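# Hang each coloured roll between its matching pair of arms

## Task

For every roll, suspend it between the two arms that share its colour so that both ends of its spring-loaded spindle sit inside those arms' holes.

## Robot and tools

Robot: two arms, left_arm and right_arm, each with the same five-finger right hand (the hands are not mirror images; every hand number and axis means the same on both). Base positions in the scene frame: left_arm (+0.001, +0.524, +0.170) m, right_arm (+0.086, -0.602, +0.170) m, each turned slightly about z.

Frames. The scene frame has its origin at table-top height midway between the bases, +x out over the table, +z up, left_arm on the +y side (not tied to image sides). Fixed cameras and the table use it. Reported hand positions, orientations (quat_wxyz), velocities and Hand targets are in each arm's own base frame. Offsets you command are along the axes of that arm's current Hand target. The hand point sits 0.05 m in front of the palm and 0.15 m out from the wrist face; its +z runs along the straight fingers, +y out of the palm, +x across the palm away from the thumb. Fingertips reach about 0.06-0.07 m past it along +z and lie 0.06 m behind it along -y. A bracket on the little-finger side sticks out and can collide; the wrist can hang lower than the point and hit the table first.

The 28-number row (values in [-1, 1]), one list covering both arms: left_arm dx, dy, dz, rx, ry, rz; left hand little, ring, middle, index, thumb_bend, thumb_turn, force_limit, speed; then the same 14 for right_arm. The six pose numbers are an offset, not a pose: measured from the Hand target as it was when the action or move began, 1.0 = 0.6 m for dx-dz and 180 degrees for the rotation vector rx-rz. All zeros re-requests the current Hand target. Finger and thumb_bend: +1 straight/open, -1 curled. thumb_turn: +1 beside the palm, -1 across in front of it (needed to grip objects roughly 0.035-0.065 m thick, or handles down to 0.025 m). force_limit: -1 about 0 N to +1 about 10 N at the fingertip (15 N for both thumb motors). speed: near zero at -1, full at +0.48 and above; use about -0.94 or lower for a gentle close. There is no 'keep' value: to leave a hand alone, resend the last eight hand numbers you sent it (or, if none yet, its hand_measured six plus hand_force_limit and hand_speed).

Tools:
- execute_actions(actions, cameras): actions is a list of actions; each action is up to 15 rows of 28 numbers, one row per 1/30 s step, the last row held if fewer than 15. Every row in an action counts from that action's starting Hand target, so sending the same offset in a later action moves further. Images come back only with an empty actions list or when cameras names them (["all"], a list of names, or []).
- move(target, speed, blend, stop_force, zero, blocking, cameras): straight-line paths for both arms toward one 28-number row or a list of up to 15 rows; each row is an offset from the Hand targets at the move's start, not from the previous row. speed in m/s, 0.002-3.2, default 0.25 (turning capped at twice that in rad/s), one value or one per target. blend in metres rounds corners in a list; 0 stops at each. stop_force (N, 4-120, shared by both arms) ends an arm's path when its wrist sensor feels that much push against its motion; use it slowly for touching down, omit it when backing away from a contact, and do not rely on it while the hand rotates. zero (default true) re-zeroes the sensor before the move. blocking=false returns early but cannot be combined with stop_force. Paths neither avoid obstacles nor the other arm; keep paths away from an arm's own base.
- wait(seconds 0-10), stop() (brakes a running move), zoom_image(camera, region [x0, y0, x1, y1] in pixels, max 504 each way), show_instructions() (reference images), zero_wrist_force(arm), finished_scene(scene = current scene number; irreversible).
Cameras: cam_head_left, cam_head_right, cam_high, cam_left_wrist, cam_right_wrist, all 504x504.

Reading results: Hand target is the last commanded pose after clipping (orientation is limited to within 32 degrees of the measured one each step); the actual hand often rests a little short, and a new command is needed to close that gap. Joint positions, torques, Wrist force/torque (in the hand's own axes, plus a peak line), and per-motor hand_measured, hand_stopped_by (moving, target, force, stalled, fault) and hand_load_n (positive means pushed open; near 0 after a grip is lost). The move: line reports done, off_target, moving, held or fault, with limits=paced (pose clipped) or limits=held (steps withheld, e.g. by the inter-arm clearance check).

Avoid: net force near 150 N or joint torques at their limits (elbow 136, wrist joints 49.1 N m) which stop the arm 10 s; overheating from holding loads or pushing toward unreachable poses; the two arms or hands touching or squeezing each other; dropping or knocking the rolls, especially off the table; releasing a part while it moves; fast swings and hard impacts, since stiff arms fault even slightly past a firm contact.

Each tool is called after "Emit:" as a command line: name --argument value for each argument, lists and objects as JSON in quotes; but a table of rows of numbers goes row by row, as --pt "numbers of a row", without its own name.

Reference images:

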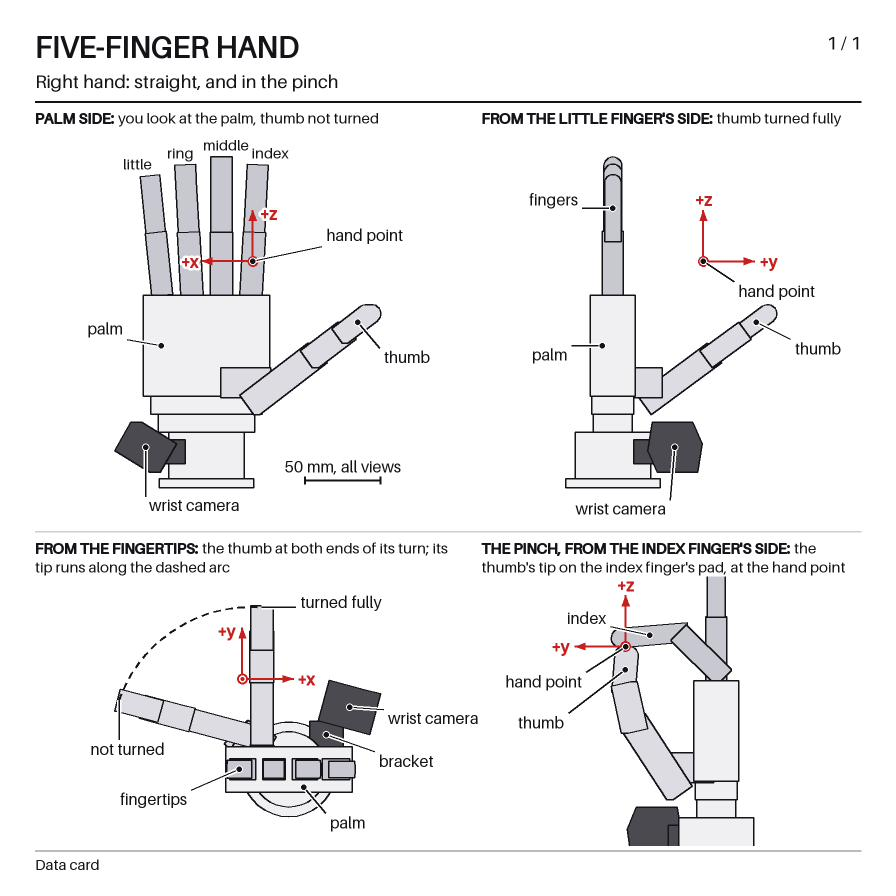

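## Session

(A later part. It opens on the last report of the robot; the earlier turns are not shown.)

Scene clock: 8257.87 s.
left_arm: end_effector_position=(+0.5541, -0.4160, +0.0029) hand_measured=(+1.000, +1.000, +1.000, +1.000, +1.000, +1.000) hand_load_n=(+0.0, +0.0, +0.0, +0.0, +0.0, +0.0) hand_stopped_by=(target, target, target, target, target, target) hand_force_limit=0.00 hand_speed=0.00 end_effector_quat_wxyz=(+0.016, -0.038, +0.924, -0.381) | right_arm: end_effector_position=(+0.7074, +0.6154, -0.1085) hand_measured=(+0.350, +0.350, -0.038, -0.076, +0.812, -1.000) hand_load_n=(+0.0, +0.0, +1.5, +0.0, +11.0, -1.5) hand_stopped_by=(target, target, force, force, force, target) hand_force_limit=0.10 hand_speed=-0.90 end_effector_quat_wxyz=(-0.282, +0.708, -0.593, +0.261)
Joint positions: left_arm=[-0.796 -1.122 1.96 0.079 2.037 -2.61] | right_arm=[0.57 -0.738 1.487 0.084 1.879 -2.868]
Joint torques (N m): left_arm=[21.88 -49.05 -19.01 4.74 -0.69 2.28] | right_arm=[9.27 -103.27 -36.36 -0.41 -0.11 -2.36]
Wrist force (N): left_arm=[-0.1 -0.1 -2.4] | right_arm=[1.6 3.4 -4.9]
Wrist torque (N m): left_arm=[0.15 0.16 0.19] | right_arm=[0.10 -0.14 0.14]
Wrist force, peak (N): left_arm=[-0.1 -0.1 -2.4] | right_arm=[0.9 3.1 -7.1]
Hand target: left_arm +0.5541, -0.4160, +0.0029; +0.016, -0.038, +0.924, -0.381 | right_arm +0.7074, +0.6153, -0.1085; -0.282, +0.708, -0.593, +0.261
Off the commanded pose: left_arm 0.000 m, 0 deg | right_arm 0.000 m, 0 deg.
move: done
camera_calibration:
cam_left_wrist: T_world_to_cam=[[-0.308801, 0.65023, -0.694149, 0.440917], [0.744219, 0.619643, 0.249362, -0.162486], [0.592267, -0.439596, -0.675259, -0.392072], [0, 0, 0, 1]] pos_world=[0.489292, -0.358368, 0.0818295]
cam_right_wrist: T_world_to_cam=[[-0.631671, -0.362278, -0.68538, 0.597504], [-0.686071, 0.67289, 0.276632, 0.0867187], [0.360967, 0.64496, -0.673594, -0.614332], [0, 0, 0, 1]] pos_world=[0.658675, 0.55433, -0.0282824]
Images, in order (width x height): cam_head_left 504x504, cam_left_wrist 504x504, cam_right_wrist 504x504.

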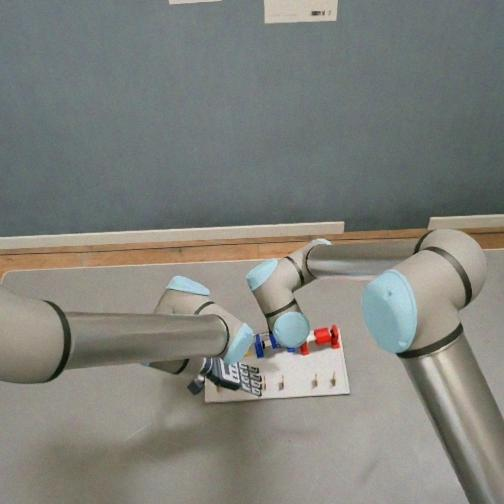

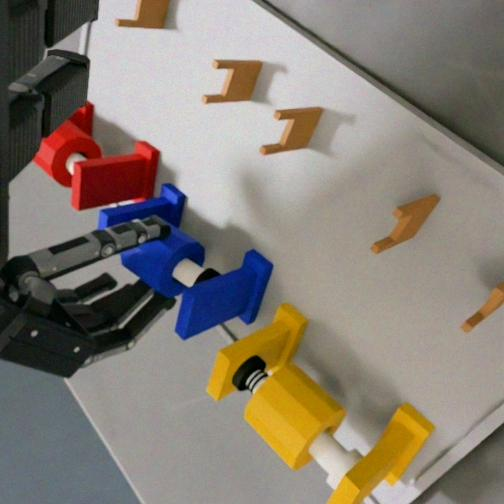

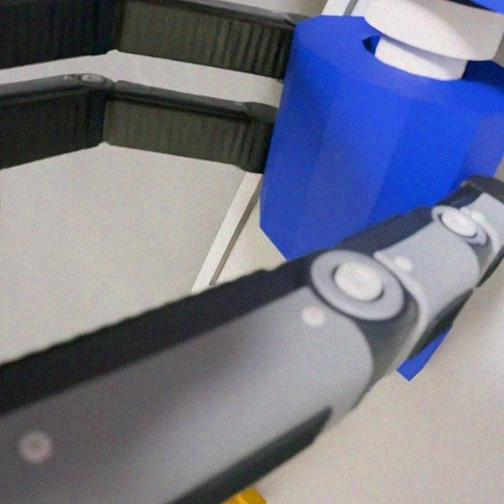

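Emit:
move --target '[0, 0, 0, 0, 0, 0, 1, 1, 1, 1, 1, 1, 0, 0, 0.00069, -0.00233, 0.00238, -0.00049, 0.00985, 0.0098, 0.35, 0.35, -0.3, -0.25, 0.5, -1, 0.1, -0.9]' --speed 0.02 --cameras '["cam_right_wrist", "cam_head_left", "cam_left_wrist"]'

Emit:
zoom_image --camera "cam_right_wrist" --region '[304, 0, 504, 200]'

Emit:
zoom_image --camera "cam_left_wrist" --region '[100, 180, 260, 340]'

Emit:
zoom_image --camera "cam_head_left" --region '[244, 326, 304, 366]'

Scene clock: 8270.67 s.
left_arm: end_effector_position=(+0.5541, -0.4160, +0.0029) hand_measured=(+1.000, +1.000, +1.000, +1.000, +1.000, +1.000) hand_load_n=(+0.0, +0.0, +0.0, -0.5, +0.0, +0.0) hand_stopped_by=(target, target, target, target, target, target) hand_force_limit=0.00 hand_speed=0.00 end_effector_quat_wxyz=(+0.016, -0.038, +0.924, -0.381) | right_arm: end_effector_position=(+0.7094, +0.6153, -0.1085) hand_measured=(+0.350, +0.350, -0.038, -0.076, +0.812, -1.000) hand_load_n=(+0.0, +0.0, +2.5, +0.0, +10.5, -3.0) hand_stopped_by=(target, target, force, force, force, target) hand_force_limit=0.10 hand_speed=-0.90 end_effector_quat_wxyz=(-0.277, +0.695, -0.608, +0.267)
Joint positions: left_arm=[-0.796 -1.122 1.96 0.079 2.037 -2.61] | right_arm=[0.576 -0.73 1.473 0.102 1.913 -2.829]
Joint torques (N m): left_arm=[22.09 -47.7 -19.59 4.44 -0.62 2.13] | right_arm=[7.68 -104.97 -35.21 -0.32 -0.27 -2.53]
Wrist force (N): left_arm=[-0.3 -0.3 -1.6] | right_arm=[2.4 2.8 -5.0]
Wrist torque (N m): left_arm=[0.06 0.15 0.17] | right_arm=[0.15 -0.19 0.09]
Wrist force, peak (N): left_arm=[-0.3 -0.8 -2.3] | right_arm=[1.0 3.9 -6.3]
Hand target: left_arm +0.5541, -0.4160, +0.0029; +0.016, -0.038, +0.924, -0.381 | right_arm +0.7094, +0.6152, -0.1085; -0.277, +0.695, -0.608, +0.267
Off the commanded pose: left_arm 0.000 m, 0 deg | right_arm 0.000 m, 0 deg.
move: done
camera_calibration:
cam_left_wrist: T_world_to_cam=[[-0.308801, 0.65023, -0.694149, 0.440917], [0.744219, 0.619643, 0.249362, -0.162486], [0.592267, -0.439596, -0.675259, -0.392072], [0, 0, 0, 1]] pos_world=[0.489292, -0.358368, 0.0818295]
cam_right_wrist: T_world_to_cam=[[-0.646975, -0.334295, -0.685325, 0.592372], [-0.655989, 0.7022, 0.276754, 0.0487215], [0.388718, 0.628619, -0.6736, -0.624654], [0, 0, 0, 1]] pos_world=[0.658025, 0.556484, -0.0282829]
Images, in order (width x height): cam_head_left 504x504, cam_left_wrist 504x504, cam_right_wrist 504x504.

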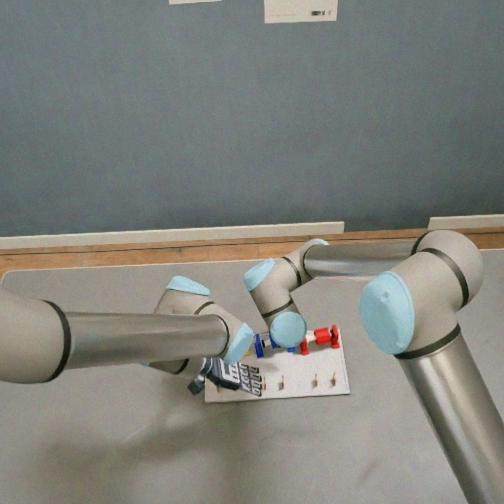

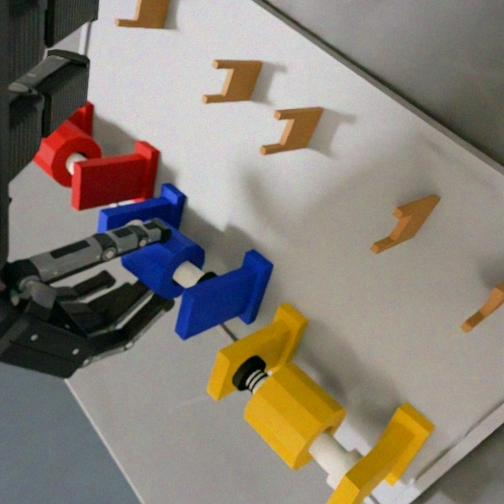

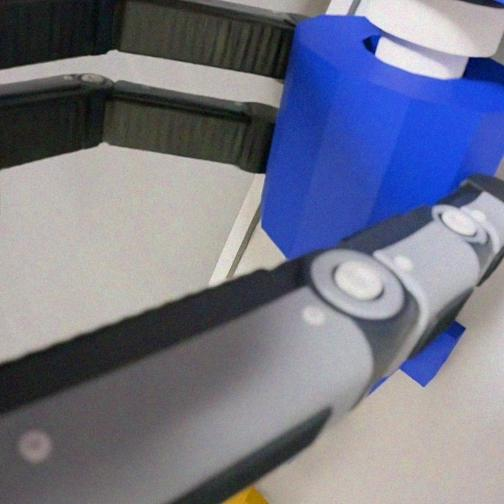

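Scaled by 2.520 from the camera's 504x504 image, which has a finer 720x720 frame.

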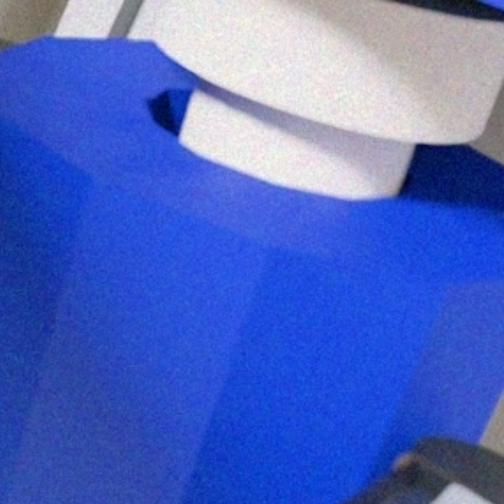

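Scaled by 3.150 from the camera's 504x504 image, which has a finer 720x720 frame.

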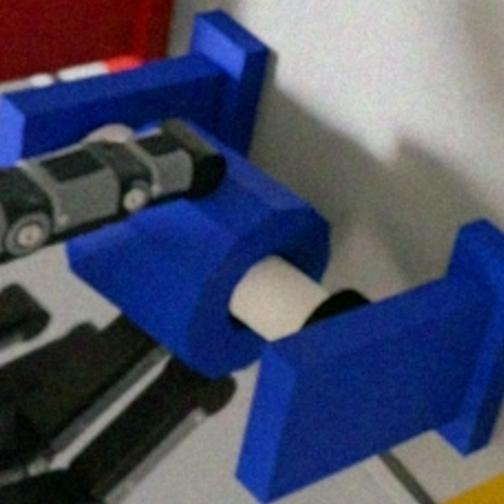

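Scaled by 8.400 from the camera's 504x504 image, which has a finer 720x720 frame.

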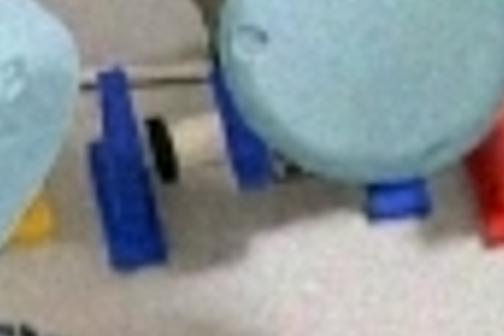

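Emit:
zoom_image --camera "cam_head_left" --region '[250, 328, 280, 358]'

Emit:
zoom_image --camera "cam_left_wrist" --region '[160, 220, 260, 320]'

Scaled by 16.800 from the camera's 504x504 image, which has a finer 720x720 frame.

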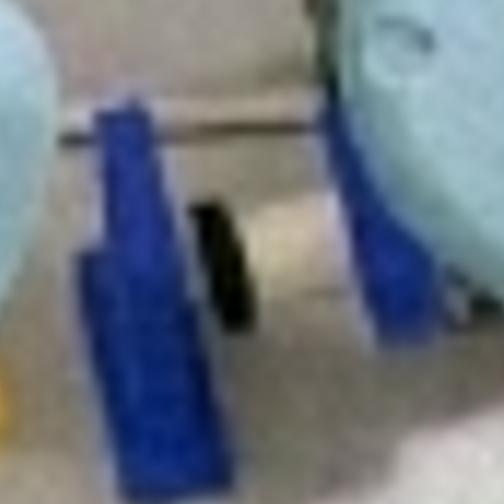

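Scaled by 5.040 from the camera's 504x504 image, which has a finer 720x720 frame.

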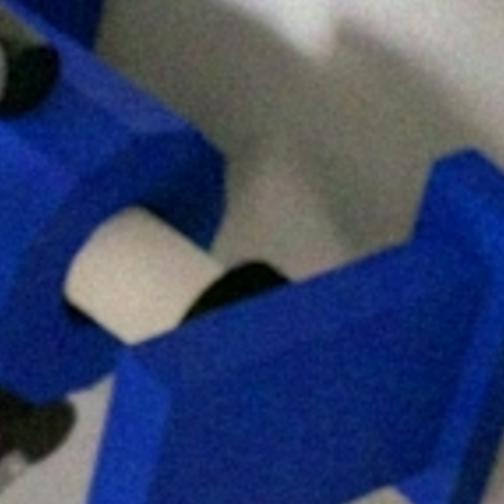

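Emit:
zoom_image --camera "cam_left_wrist" --region '[165, 245, 235, 315]'

Emit:
zoom_image --camera "cam_left_wrist" --region '[215, 335, 285, 405]'

Scaled by 7.200 from the camera's 504x504 image, which has a finer 720x720 frame.

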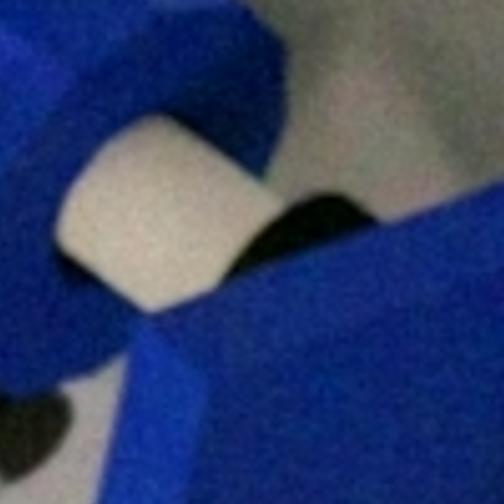

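Scaled by 7.200 from the camera's 504x504 image, which has a finer 720x720 frame.

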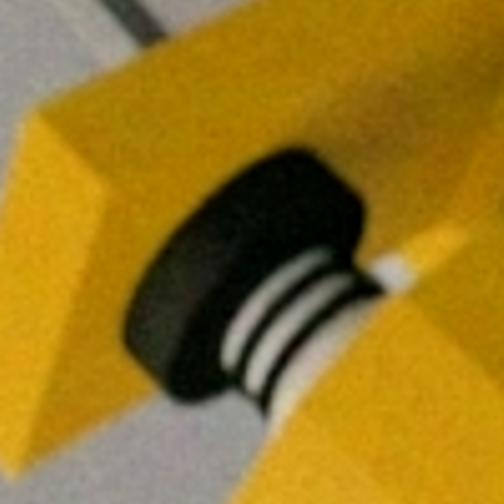

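Emit:
move --target '[0, -0.0942, -0.0942, 0, 0, 0, 1, 1, 1, 1, 1, 1, 0, 0, 0, 0, 0, 0, 0, 0, 0.35, 0.35, -0.3, -0.25, 0.5, -1, 0.1, -0.9]' --speed 0.1 --cameras '["cam_left_wrist"]'

Emit:
zoom_image --camera "cam_left_wrist" --region '[220, 170, 330, 280]'

Scene clock: 8362.03 s.
left_arm: end_effector_position=(+0.5541, -0.4163, +0.0829) hand_measured=(+1.000, +1.000, +1.000, +1.000, +1.000, +1.000) hand_load_n=(+0.0, +0.0, +0.0, +0.0, +0.0, +0.0) hand_stopped_by=(target, target, target, target, target, target) hand_force_limit=0.00 hand_speed=0.00 end_effector_quat_wxyz=(+0.016, -0.038, +0.924, -0.381) | right_arm: end_effector_position=(+0.7094, +0.6152, -0.1085) hand_measured=(+0.350, +0.350, -0.038, -0.076, +0.812, -1.000) hand_load_n=(+0.0, +0.0, +3.0, +0.0, +10.5, -2.5) hand_stopped_by=(target, target, force, force, force, target) hand_force_limit=0.10 hand_speed=-0.90 end_effector_quat_wxyz=(-0.277, +0.695, -0.608, +0.267)
Joint positions: left_arm=[-0.797 -1.219 1.919 0.217 2.037 -2.61] | right_arm=[0.576 -0.73 1.473 0.102 1.913 -2.829]
Joint torques (N m): left_arm=[-16.28 -47.8 -19.39 -1.49 -2.06 -1.55] | right_arm=[-20.48 -115.63 -23.42 -0.34 -0.61 -2.84]
Wrist force (N): left_arm=[-0.1 -0.2 -1.5] | right_arm=[2.1 2.2 -4.8]
Wrist torque (N m): left_arm=[0.08 0.10 0.23] | right_arm=[0.11 -0.20 0.17]
Wrist force, peak (N): left_arm=[0.0 -1.4 -3.0] | right_arm=[2.0 2.4 -5.5]
Hand target: left_arm +0.5541, -0.4162, +0.0828; +0.016, -0.038, +0.924, -0.381 | right_arm +0.7094, +0.6152, -0.1085; -0.277, +0.695, -0.608, +0.267
Off the commanded pose: left_arm 0.000 m, 0 deg | right_arm 0.000 m, 0 deg.
move: done
camera_calibration:
cam_left_wrist: T_world_to_cam=[[-0.308776, 0.650097, -0.694285, 0.496637], [0.744167, 0.619722, 0.249319, -0.182261], [0.592345, -0.439679, -0.675136, -0.338332], [0, 0, 0, 1]] pos_world=[0.489392, -0.358668, 0.161829]
Images, in order (width x height): cam_left_wrist 504x504.

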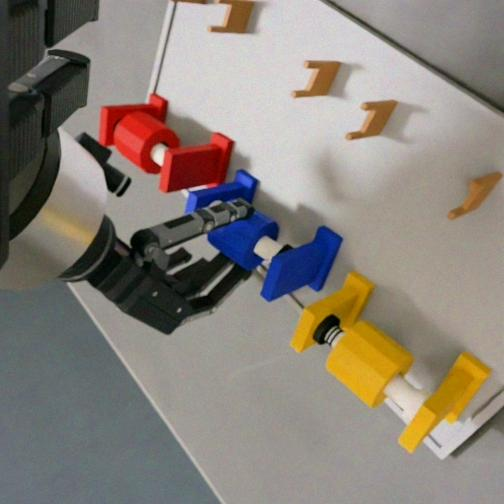

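Scaled by 4.582 from the camera's 504x504 image, which has a finer 720x720 frame.

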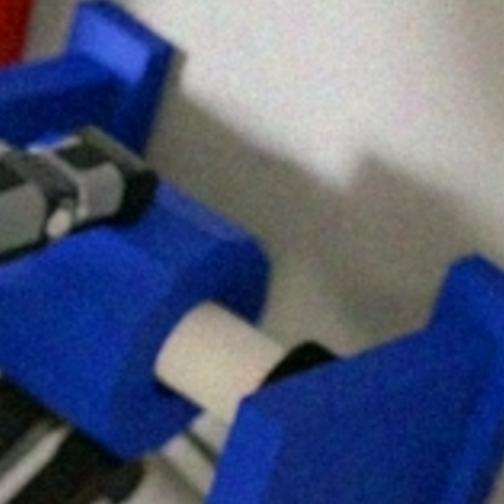

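Emit:
move --target '[0, 0, 0, 0, 0, 0, 1, 1, 1, 1, 1, 1, 0, 0, 0.00011, -0.00225, -0.00223, -0.0004, -0.00784, 0.00788, 0.35, 0.35, -0.3, -0.25, 0.5, -1, 0.1, -0.9]' --speed 0.02 --cameras '["cam_left_wrist", "cam_head_left", "cam_right_wrist"]'

Emit:
zoom_image --camera "cam_left_wrist" --region '[220, 170, 330, 280]'

Emit:
zoom_image --camera "cam_head_left" --region '[250, 328, 280, 358]'

Emit:
zoom_image --camera "cam_right_wrist" --region '[304, 0, 504, 200]'

Scene clock: 8386.10 s.
left_arm: end_effector_position=(+0.5541, -0.4162, +0.0828) hand_measured=(+1.000, +1.000, +1.000, +1.000, +1.000, +1.000) hand_load_n=(+0.0, +0.0, +0.0, +0.0, -0.5, -0.5) hand_stopped_by=(target, target, target, target, target, target) hand_force_limit=0.00 hand_speed=0.00 end_effector_quat_wxyz=(+0.016, -0.038, +0.924, -0.381) | right_arm: end_effector_position=(+0.7094, +0.6152, -0.1066) hand_measured=(+0.350, +0.350, -0.038, -0.076, +0.812, -1.000) hand_load_n=(+0.0, +0.0, +5.0, +0.0, +7.5, +1.0) hand_stopped_by=(target, target, force, force, force, target) hand_force_limit=0.10 hand_speed=-0.90 end_effector_quat_wxyz=(-0.287, +0.690, -0.613, +0.255)
Joint positions: left_arm=[-0.797 -1.219 1.919 0.217 2.037 -2.61] | right_arm=[0.566 -0.739 1.487 0.088 1.882 -2.814]
Joint torques (N m): left_arm=[-16.06 -44.33 -20.17 3.86 -0.04 1.89] | right_arm=[-2.53 -104.15 -33.51 1.68 2.69 0.36]
Wrist force (N): left_arm=[0.1 -0.2 -1.9] | right_arm=[0.8 2.3 -0.6]
Wrist torque (N m): left_arm=[0.11 0.08 0.24] | right_arm=[0.19 -0.12 0.14]
Wrist force, peak (N): left_arm=[0.7 0.0 -2.1] | right_arm=[2.1 2.1 -5.6]
Hand target: left_arm +0.5541, -0.4162, +0.0828; +0.016, -0.038, +0.924, -0.381 | right_arm +0.7094, +0.6152, -0.1066; -0.287, +0.690, -0.613, +0.255
Off the commanded pose: left_arm 0.000 m, 0 deg | right_arm 0.000 m, 0 deg.
move: done
camera_calibration:
cam_left_wrist: T_world_to_cam=[[-0.308801, 0.65023, -0.694149, 0.496575], [0.744219, 0.619643, 0.249362, -0.182224], [0.592267, -0.439596, -0.675259, -0.338251], [0, 0, 0, 1]] pos_world=[0.489292, -0.358668, 0.161729]
cam_right_wrist: T_world_to_cam=[[-0.650636, -0.310519, -0.693001, 0.580807], [-0.654574, 0.691961, 0.304505, 0.0565222], [0.384975, 0.651742, -0.653473, -0.632819], [0, 0, 0, 1]] pos_world=[0.658511, 0.553675, -0.0282415]
Images, in order (width x height): cam_head_left 504x504, cam_left_wrist 504x504, cam_right_wrist 504x504.

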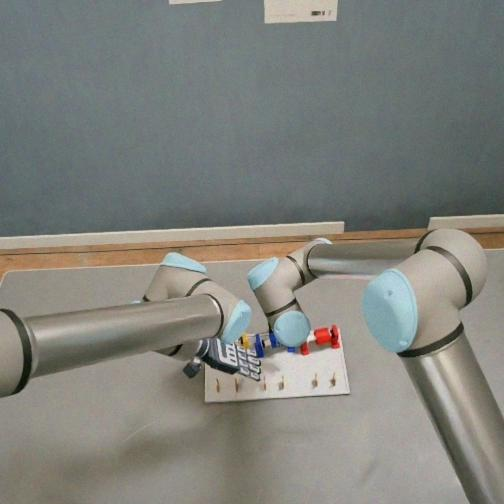

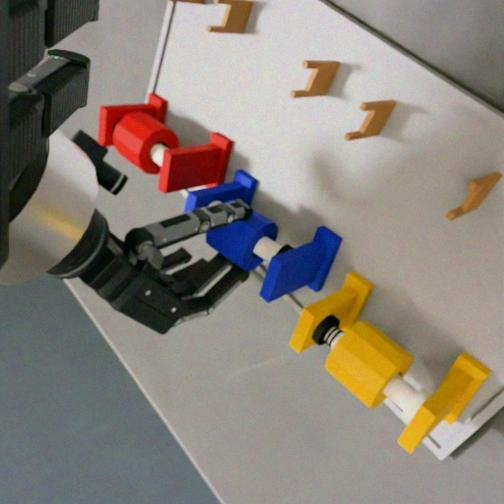

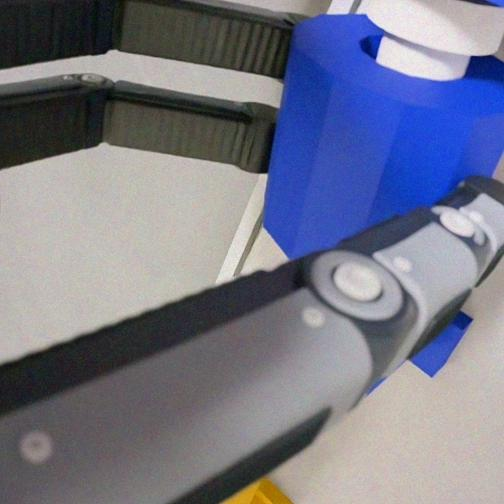

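Scaled by 4.582 from the camera's 504x504 image, which has a finer 720x720 frame.

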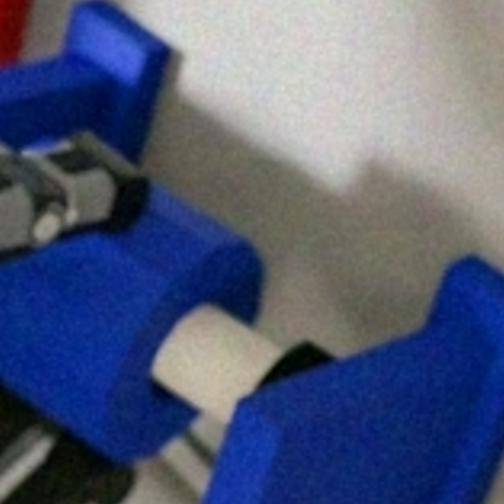

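Scaled by 16.800 from the camera's 504x504 image, which has a finer 720x720 frame.

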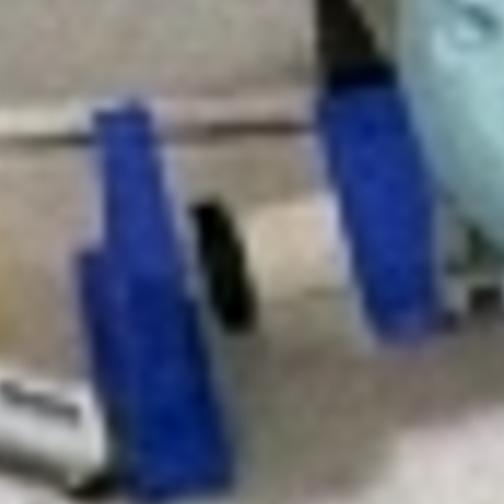

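Scaled by 2.520 from the camera's 504x504 image, which has a finer 720x720 frame.

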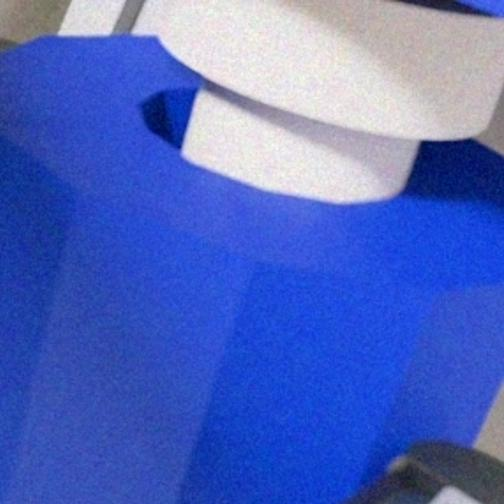

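Emit:
move --target '[0, 0, 0, 0, 0, 0, 1, 1, 1, 1, 1, 1, 0, 0, 0.00011, -0.00225, -0.00223, -0.0004, -0.00784, 0.00788, 0.35, 0.35, -0.3, -0.25, 0.5, -1, 0.1, -0.9]' --speed 0.02

Emit:
move --target '[0, 0, 0, 0, 0, 0, 1, 1, 1, 1, 1, 1, 0, 0, 0.00006, -0.00118, -0.00118, 0, 0, 0, 0.35, 0.35, -0.3, -0.25, 0.5, -1, 0.1, -0.9]' --speed 0.02 --cameras '["cam_left_wrist", "cam_head_left", "cam_right_wrist"]'

Emit:
zoom_image --camera "cam_left_wrist" --region '[220, 170, 330, 280]'

Emit:
zoom_image --camera "cam_head_left" --region '[250, 328, 280, 358]'

Scene clock: 8392.80 s.
left_arm: end_effector_position=(+0.5541, -0.4162, +0.0828) hand_measured=(+1.000, +1.000, +1.000, +1.000, +1.000, +1.000) hand_load_n=(+0.0, +0.0, +0.0, +0.0, +0.0, +0.0) hand_stopped_by=(target, target, target, target, target, target) hand_force_limit=0.00 hand_speed=0.00 end_effector_quat_wxyz=(+0.016, -0.038, +0.924, -0.381) | right_arm: end_effector_position=(+0.7094, +0.6151, -0.1047) hand_measured=(+0.350, +0.350, -0.038, -0.076, +0.812, -1.000) hand_load_n=(+0.0, +0.0, +5.0, +0.0, +7.0, +0.5) hand_stopped_by=(target, target, force, force, force, target) hand_force_limit=0.10 hand_speed=-0.90 end_effector_quat_wxyz=(-0.297, +0.686, -0.618, +0.242)
Joint positions: left_arm=[-0.797 -1.219 1.919 0.217 2.037 -2.61] | right_arm=[0.557 -0.748 1.501 0.073 1.852 -2.799]
Joint torques (N m): left_arm=[-17.4 -45.95 -21.06 3.8 0.04 1.74] | right_arm=[-2.86 -103.74 -33.02 1.68 2.8 0.55]
Wrist force (N): left_arm=[0.0 -0.7 -1.7] | right_arm=[1.1 2.6 -0.4]
Wrist torque (N m): left_arm=[0.02 0.09 0.22] | right_arm=[0.26 -0.18 0.16]
Wrist force, peak (N): left_arm=[-0.2 -0.2 -2.2] | right_arm=[1.0 3.4 -1.3]
Hand target: left_arm +0.5541, -0.4162, +0.0828; +0.016, -0.038, +0.924, -0.381 | right_arm +0.7094, +0.6152, -0.1047; -0.297, +0.686, -0.618, +0.242
Off the commanded pose: left_arm 0.000 m, 0 deg | right_arm 0.000 m, 0 deg.
move: done

Scene clock: 8393.50 s.
left_arm: end_effector_position=(+0.5541, -0.4162, +0.0828) hand_measured=(+1.000, +1.000, +1.000, +1.000, +1.000, +1.000) hand_load_n=(+0.0, +0.0, +0.0, +0.0, +0.0, +0.0) hand_stopped_by=(target, target, target, target, target, target) hand_force_limit=0.00 hand_speed=0.00 end_effector_quat_wxyz=(+0.016, -0.038, +0.924, -0.381) | right_arm: end_effector_position=(+0.7094, +0.6151, -0.1037) hand_measured=(+0.350, +0.350, -0.038, -0.076, +0.810, -1.000) hand_load_n=(+0.0, +0.0, +4.5, +0.0, +6.0, +1.0) hand_stopped_by=(target, target, force, force, force, target) hand_force_limit=0.10 hand_speed=-0.90 end_effector_quat_wxyz=(-0.297, +0.686, -0.618, +0.242)
Joint positions: left_arm=[-0.797 -1.219 1.919 0.217 2.037 -2.61] | right_arm=[0.557 -0.749 1.501 0.074 1.852 -2.799]
Joint torques (N m): left_arm=[-15.45 -44.83 -21.36 3.76 -0.27 1.63] | right_arm=[7.68 -111.81 -41.6 3.06 3.31 -3.04]
Wrist force (N): left_arm=[0.0 -0.4 -1.7] | right_arm=[-0.1 1.1 -0.2]
Wrist torque (N m): left_arm=[0.07 0.09 0.22] | right_arm=[0.17 -0.13 0.16]
Wrist force, peak (N): left_arm=[0.1 -0.1 -2.0] | right_arm=[0.8 2.3 -0.4]
Hand target: left_arm +0.5541, -0.4162, +0.0828; +0.016, -0.038, +0.924, -0.381 | right_arm +0.7094, +0.6151, -0.1037; -0.297, +0.686, -0.618, +0.242
Off the commanded pose: left_arm 0.000 m, 0 deg | right_arm 0.000 m, 0 deg.
move: done
camera_calibration:
cam_left_wrist: T_world_to_cam=[[-0.308801, 0.65023, -0.694149, 0.496575], [0.744219, 0.619643, 0.249362, -0.182224], [0.592267, -0.439596, -0.675259, -0.338251], [0, 0, 0, 1]] pos_world=[0.489292, -0.358668, 0.161729]
cam_right_wrist: T_world_to_cam=[[-0.654339, -0.286722, -0.699736, 0.570123], [-0.6529, 0.681064, 0.331471, 0.0640983], [0.381525, 0.673752, -0.632848, -0.639782], [0, 0, 0, 1]] pos_world=[0.658997, 0.550867, -0.027196]
Images, in order (width x height): cam_head_left 504x504, cam_left_wrist 504x504, cam_right_wrist 504x504.

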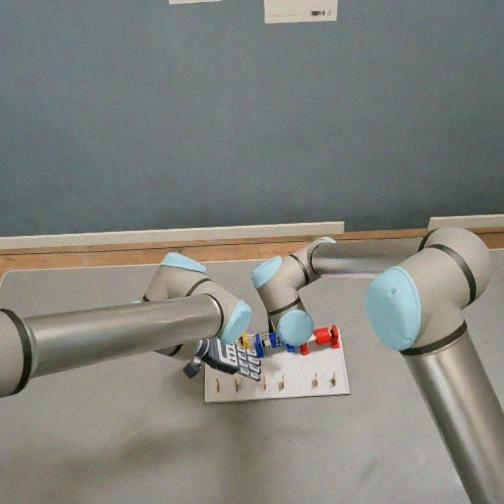

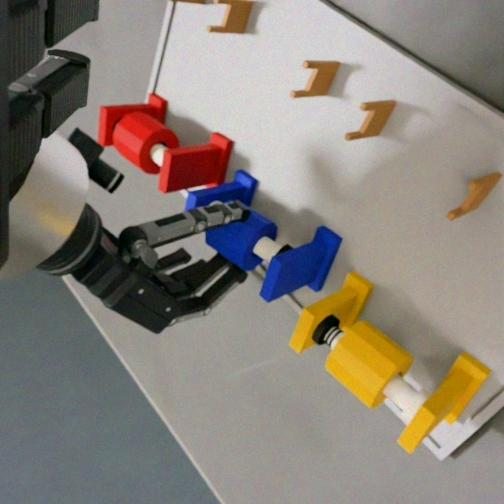

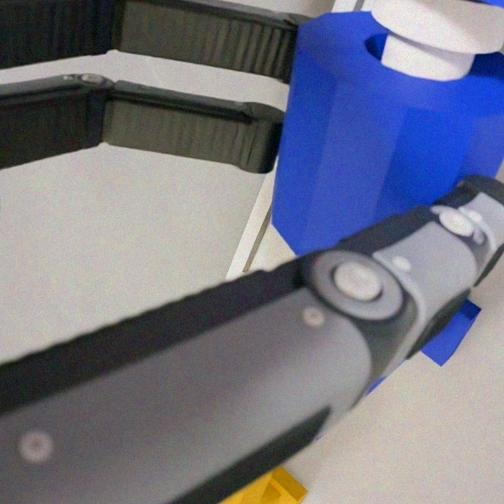

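Scaled by 4.582 from the camera's 504x504 image, which has a finer 720x720 frame.

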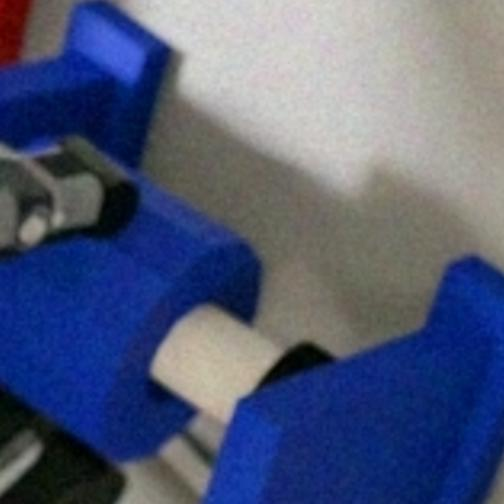

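Scaled by 16.800 from the camera's 504x504 image, which has a finer 720x720 frame.

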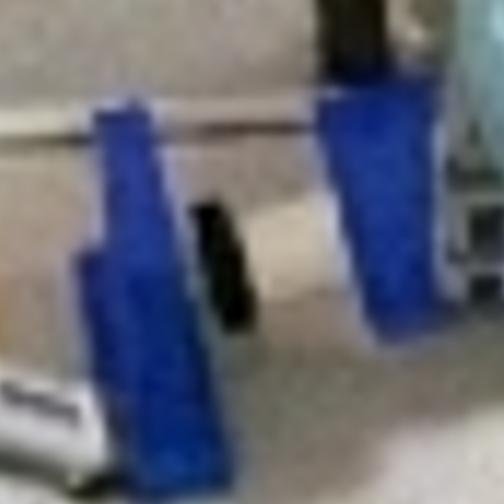

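Emit:
move --target '[0, 0, 0, 0, 0, 0, 1, 1, 1, 1, 1, 1, 0, 0, 0.00012, -0.00236, -0.00236, 0, 0, 0, 0.35, 0.35, -0.3, -0.25, 0.5, -1, 0.1, -0.9]' --speed 0.02

Emit:
move --target '[0, 0, 0, 0, 0, 0, 1, 1, 1, 1, 1, 1, 0, 0, 0.00006, -0.00118, -0.00118, 0, 0, 0, 0.35, 0.35, -0.3, -0.25, 0.5, -1, 0.1, -0.9]' --speed 0.02 --cameras '["cam_left_wrist", "cam_head_left", "cam_right_wrist"]'

Emit:
zoom_image --camera "cam_left_wrist" --region '[220, 170, 330, 280]'

Emit:
zoom_image --camera "cam_right_wrist" --region '[254, 0, 504, 250]'

Scene clock: 8406.13 s.
left_arm: end_effector_position=(+0.5541, -0.4162, +0.0828) hand_measured=(+1.000, +1.000, +1.000, +1.000, +1.000, +1.000) hand_load_n=(+0.0, +0.0, +0.0, +0.0, +0.0, -0.5) hand_stopped_by=(target, target, target, target, target, target) hand_force_limit=0.00 hand_speed=0.00 end_effector_quat_wxyz=(+0.016, -0.038, +0.924, -0.381) | right_arm: end_effector_position=(+0.7094, +0.6151, -0.1016) hand_measured=(+0.350, +0.350, -0.038, -0.076, +0.808, -1.000) hand_load_n=(+0.0, +0.0, +0.0, +0.0, +0.0, +0.5) hand_stopped_by=(target, target, force, force, force, target) hand_force_limit=0.10 hand_speed=-0.90 end_effector_quat_wxyz=(-0.297, +0.686, -0.618, +0.242)
Joint positions: left_arm=[-0.797 -1.219 1.919 0.217 2.037 -2.61] | right_arm=[0.557 -0.752 1.501 0.076 1.852 -2.799]
Joint torques (N m): left_arm=[-14.12 -44.79 -21.17 4.12 -0.25 0.99] | right_arm=[-19.34 -107.47 -29.92 3.12 -0.29 -3.19]
Wrist force (N): left_arm=[0.1 -0.6 -1.7] | right_arm=[0.2 -0.8 -0.6]
Wrist torque (N m): left_arm=[0.04 0.08 0.23] | right_arm=[0.18 -0.15 0.17]
Wrist force, peak (N): left_arm=[0.0 -0.1 -2.5] | right_arm=[0.2 1.7 -0.5]
Hand target: left_arm +0.5541, -0.4162, +0.0828; +0.016, -0.038, +0.924, -0.381 | right_arm +0.7094, +0.6150, -0.1017; -0.297, +0.686, -0.618, +0.242
Off the commanded pose: left_arm 0.000 m, 0 deg | right_arm 0.000 m, 0 deg.
move: done

Scene clock: 8406.83 s.
left_arm: end_effector_position=(+0.5541, -0.4162, +0.0828) hand_measured=(+1.000, +1.000, +1.000, +1.000, +1.000, +1.000) hand_load_n=(+0.0, +0.0, +0.0, +0.0, +0.0, -0.5) hand_stopped_by=(target, target, target, target, target, target) hand_force_limit=0.00 hand_speed=0.00 end_effector_quat_wxyz=(+0.016, -0.038, +0.924, -0.381) | right_arm: end_effector_position=(+0.7094, +0.6149, -0.1007) hand_measured=(+0.350, +0.350, -0.038, -0.076, +0.808, -1.000) hand_load_n=(+0.0, +0.0, +0.0, +0.0, +0.0, +0.0) hand_stopped_by=(target, target, force, force, force, target) hand_force_limit=0.10 hand_speed=-0.90 end_effector_quat_wxyz=(-0.297, +0.686, -0.618, +0.242)
Joint positions: left_arm=[-0.797 -1.219 1.919 0.217 2.037 -2.61] | right_arm=[0.557 -0.753 1.501 0.078 1.852 -2.799]
Joint torques (N m): left_arm=[-16.98 -45.89 -20.92 3.81 -0.06 1.16] | right_arm=[-18.57 -111.29 -20.03 3.33 -0.54 -2.96]
Wrist force (N): left_arm=[0.4 -0.2 -1.9] | right_arm=[0.1 -0.9 -0.6]
Wrist torque (N m): left_arm=[0.10 0.04 0.25] | right_arm=[0.15 -0.13 0.18]
Wrist force, peak (N): left_arm=[-0.1 -0.2 -2.2] | right_arm=[0.3 -1.1 -0.8]
Hand target: left_arm +0.5541, -0.4162, +0.0828; +0.016, -0.038, +0.924, -0.381 | right_arm +0.7094, +0.6149, -0.1007; -0.297, +0.686, -0.618, +0.242
Off the commanded pose: left_arm 0.000 m, 0 deg | right_arm 0.000 m, 0 deg.
move: done
camera_calibration:
cam_left_wrist: T_world_to_cam=[[-0.308801, 0.65023, -0.694149, 0.496575], [0.744219, 0.619643, 0.249362, -0.182224], [0.592267, -0.439596, -0.675259, -0.338251], [0, 0, 0, 1]] pos_world=[0.489292, -0.358668, 0.161729]
cam_right_wrist: T_world_to_cam=[[-0.654277, -0.286787, -0.699768, 0.572159], [-0.652963, 0.681036, 0.331405, 0.0632958], [0.381524, 0.673753, -0.632847, -0.637749], [0, 0, 0, 1]] pos_world=[0.658997, 0.550667, -0.0241958]
Images, in order (width x height): cam_head_left 504x504, cam_left_wrist 504x504, cam_right_wrist 504x504.

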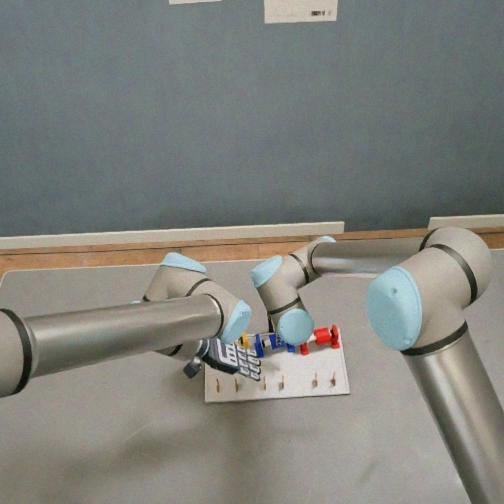

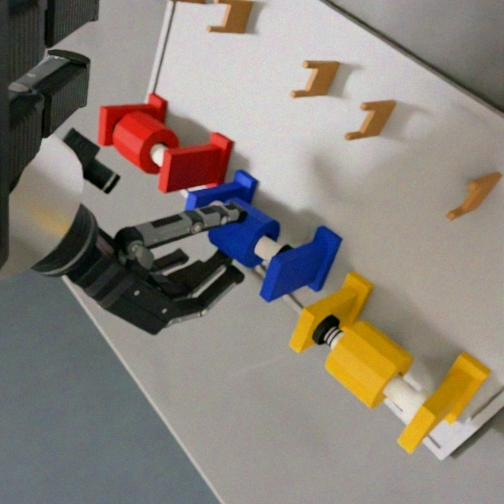

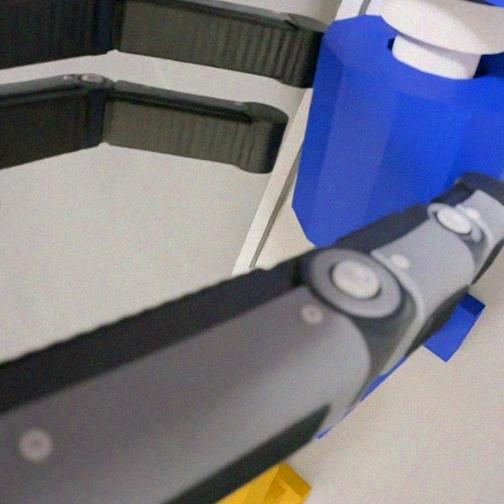

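Scaled by 4.582 from the camera's 504x504 image, which has a finer 720x720 frame.

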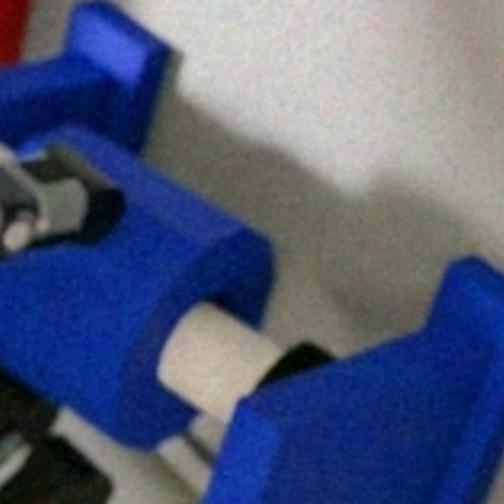

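Scaled by 2.016 from the camera's 504x504 image, which has a finer 720x720 frame.

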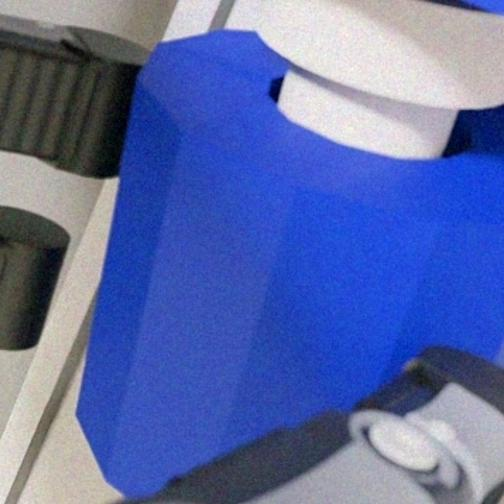

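Emit:
move --target '[0, 0, 0, 0, 0, 0, 1, 1, 1, 1, 1, 1, 0, 0, 0, 0, 0, 0, 0, 0, 0.35, 0.35, 0.35, 0.35, 1, -1, 0.1, -0.6]' --speed 0.02

Emit:
move --target '[0, 0, 0, 0, 0, 0, 1, 1, 1, 1, 1, 1, 0, 0, 0, 0, -0.18, 0, 0, 0, 0.35, 0.35, 0.35, 0.35, 1, -1, 0.1, -0.6]' --speed 0.06 --stop_force 8 --cameras '["all"]'

Emit:
zoom_image --camera "cam_left_wrist" --region '[220, 170, 330, 280]'

Emit:
zoom_image --camera "cam_head_left" --region '[244, 322, 304, 372]'

Emit:
zoom_image --camera "cam_head_right" --region '[254, 322, 314, 372]'

Scene clock: 8421.23 s.
left_arm: end_effector_position=(+0.5541, -0.4162, +0.0828) hand_measured=(+1.000, +1.000, +1.000, +1.000, +1.000, +1.000) hand_load_n=(+0.0, +0.0, +0.0, +0.0, +0.0, +0.0) hand_stopped_by=(target, target, target, target, target, target) hand_force_limit=0.00 hand_speed=0.00 end_effector_quat_wxyz=(+0.016, -0.038, +0.924, -0.381) | right_arm: end_effector_position=(+0.7094, +0.6149, -0.1007) hand_measured=(+0.350, +0.350, +0.350, +0.350, +1.000, -1.000) hand_load_n=(+0.0, +0.0, +0.0, +0.0, +0.0, +0.0) hand_stopped_by=(target, target, target, target, target, target) hand_force_limit=0.10 hand_speed=-0.60 end_effector_quat_wxyz=(-0.297, +0.686, -0.618, +0.242)
Joint positions: left_arm=[-0.797 -1.219 1.919 0.217 2.037 -2.61] | right_arm=[0.557 -0.753 1.501 0.077 1.852 -2.799]
Joint torques (N m): left_arm=[-16.53 -45.98 -20.49 3.89 0.03 0.73] | right_arm=[-19.03 -99.05 -19.92 1.47 -0.86 -2.54]
Wrist force (N): left_arm=[0.2 -0.1 -2.0] | right_arm=[0.1 -0.8 -0.7]
Wrist torque (N m): left_arm=[0.13 0.07 0.24] | right_arm=[0.17 -0.13 0.19]
Wrist force, peak (N): left_arm=[0.2 -0.6 -2.2] | right_arm=[0.6 -1.1 -1.1]
Hand target: left_arm +0.5541, -0.4162, +0.0828; +0.016, -0.038, +0.924, -0.381 | right_arm +0.7094, +0.6149, -0.1007; -0.297, +0.686, -0.618, +0.242
Off the commanded pose: left_arm 0.000 m, 0 deg | right_arm 0.000 m, 0 deg.
move: done

Scene clock: 8424.20 s.
left_arm: end_effector_position=(+0.5541, -0.4162, +0.0828) hand_measured=(+1.000, +1.000, +1.000, +1.000, +1.000, +1.000) hand_load_n=(+0.0, +0.0, -0.5, +0.0, +0.0, +0.0) hand_stopped_by=(target, target, target, target, target, target) hand_force_limit=0.00 hand_speed=0.00 end_effector_quat_wxyz=(+0.016, -0.038, +0.924, -0.381) | right_arm: end_effector_position=(+0.6339, +0.6032, -0.0244) hand_measured=(+0.350, +0.350, +0.350, +0.350, +1.000, -1.000) hand_load_n=(+0.0, +0.0, +0.0, +0.0, +0.0, +0.0) hand_stopped_by=(target, target, target, target, target, target) hand_force_limit=0.10 hand_speed=-0.60 end_effector_quat_wxyz=(-0.297, +0.686, -0.618, +0.242)
Joint positions: left_arm=[-0.797 -1.219 1.919 0.217 2.037 -2.61] | right_arm=[0.599 -0.91 1.633 0.112 1.881 -2.767]
Joint torques (N m): left_arm=[-16.3 -46.3 -21.95 3.75 -0.02 0.49] | right_arm=[-18.66 -79.51 -41.64 -0.07 -0.7 -3.27]
Wrist force (N): left_arm=[0.3 -0.2 -2.0] | right_arm=[0.3 -0.7 -0.4]
Wrist torque (N m): left_arm=[0.12 0.06 0.25] | right_arm=[0.21 -0.11 0.11]
Wrist force, peak (N): left_arm=[-0.3 -0.6 -2.0] | right_arm=[0.2 -0.9 -1.0]
Hand target: left_arm +0.5541, -0.4162, +0.0828; +0.016, -0.038, +0.924, -0.381 | right_arm +0.6339, +0.6032, -0.0245; -0.297, +0.686, -0.618, +0.242
Off the commanded pose: left_arm 0.000 m, 0 deg | right_arm 0.000 m, 0 deg.
move: done
camera_calibration:
cam_left_wrist: T_world_to_cam=[[-0.308801, 0.65023, -0.694149, 0.496575], [0.744219, 0.619643, 0.249362, -0.182224], [0.592267, -0.439596, -0.675259, -0.338251], [0, 0, 0, 1]] pos_world=[0.489292, -0.358668, 0.161729]
cam_right_wrist: T_world_to_cam=[[-0.654277, -0.286787, -0.699768, 0.572733], [-0.652963, 0.681036, 0.331405, -0.00338629], [0.381524, 0.673753, -0.632847, -0.552737], [0, 0, 0, 1]] pos_world=[0.583397, 0.538967, 0.0521042]

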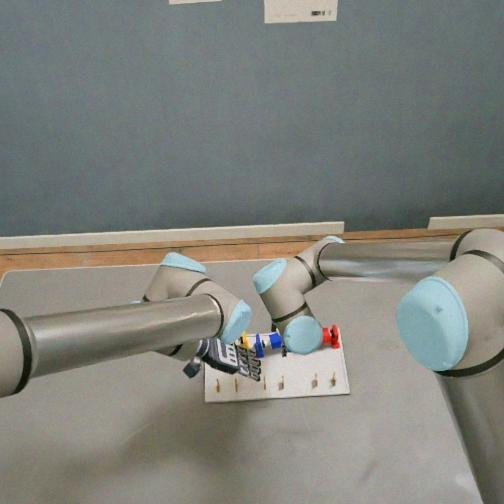

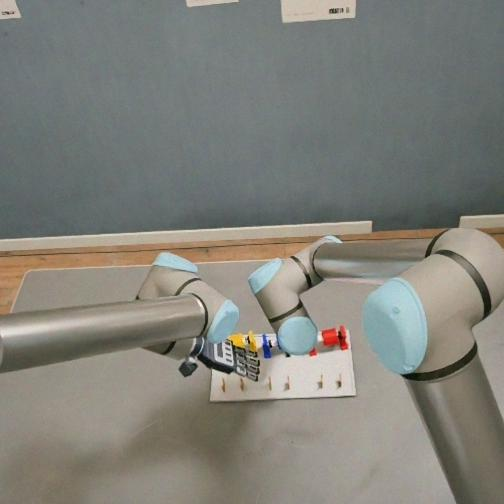

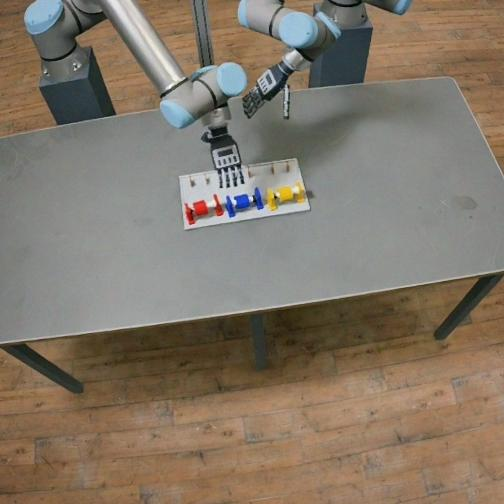

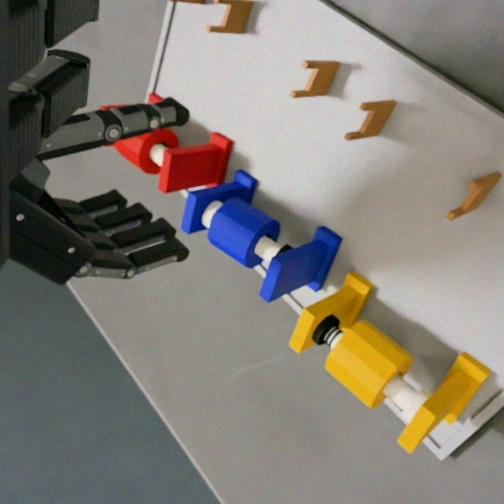

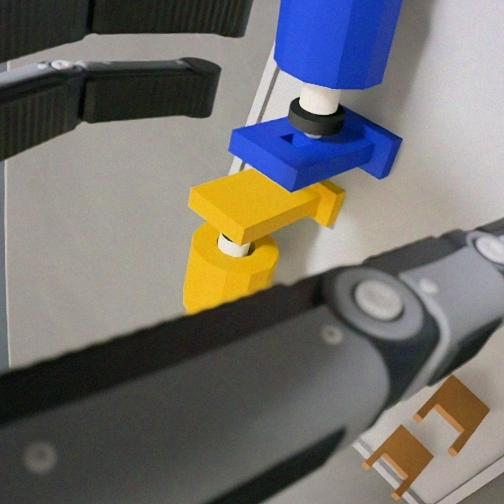

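Scaled by 4.582 from the camera's 504x504 image, which has a finer 720x720 frame.

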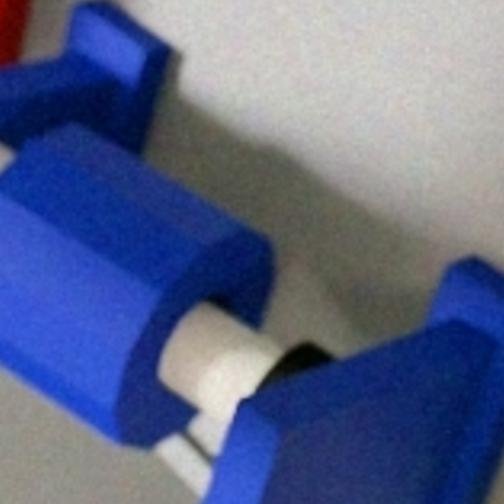

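Scaled by 8.400 from the camera's 504x504 image, which has a finer 720x720 frame.

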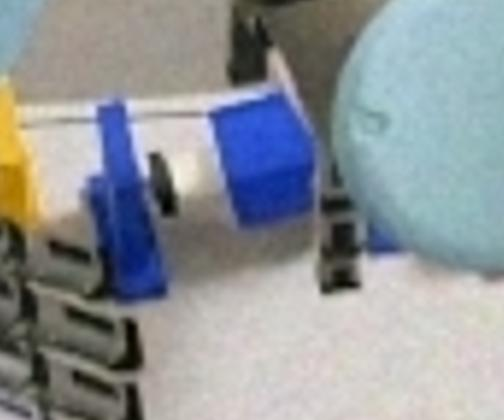

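Scaled by 8.400 from the camera's 504x504 image, which has a finer 720x720 frame.

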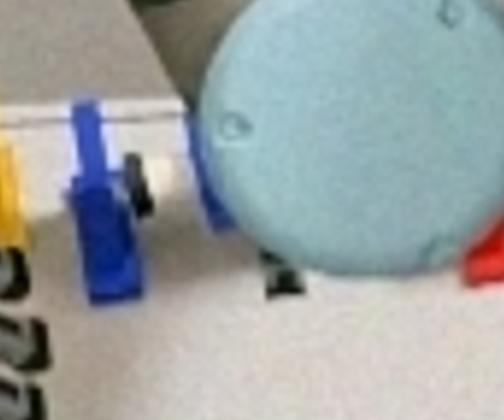

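Emit:
zoom_image --camera "cam_right_wrist" --region '[220, 70, 420, 200]'

Emit:
zoom_image --camera "cam_left_wrist" --region '[170, 150, 350, 310]'

Emit:
zoom_image --camera "cam_high" --region '[215, 170, 275, 220]'

Scaled by 2.520 from the camera's 504x504 image, which has a finer 720x720 frame.

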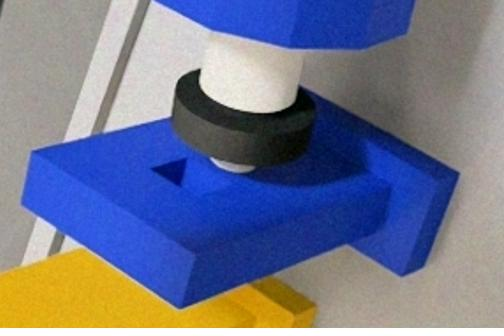

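Scaled by 2.800 from the camera's 504x504 image, which has a finer 720x720 frame.

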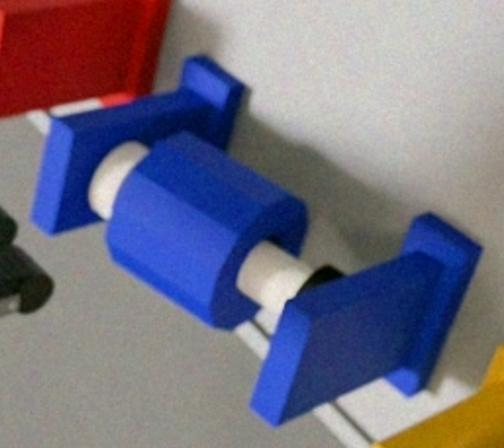

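Scaled by 8.400 from the camera's 504x504 image, which has a finer 720x720 frame.

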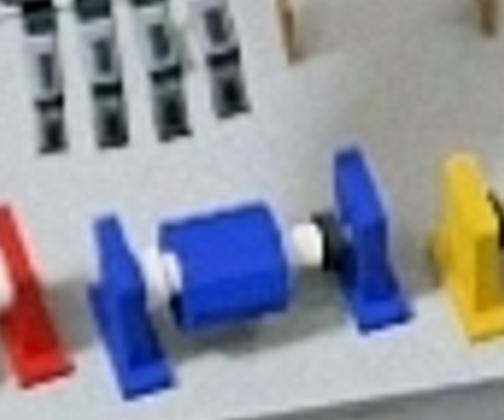

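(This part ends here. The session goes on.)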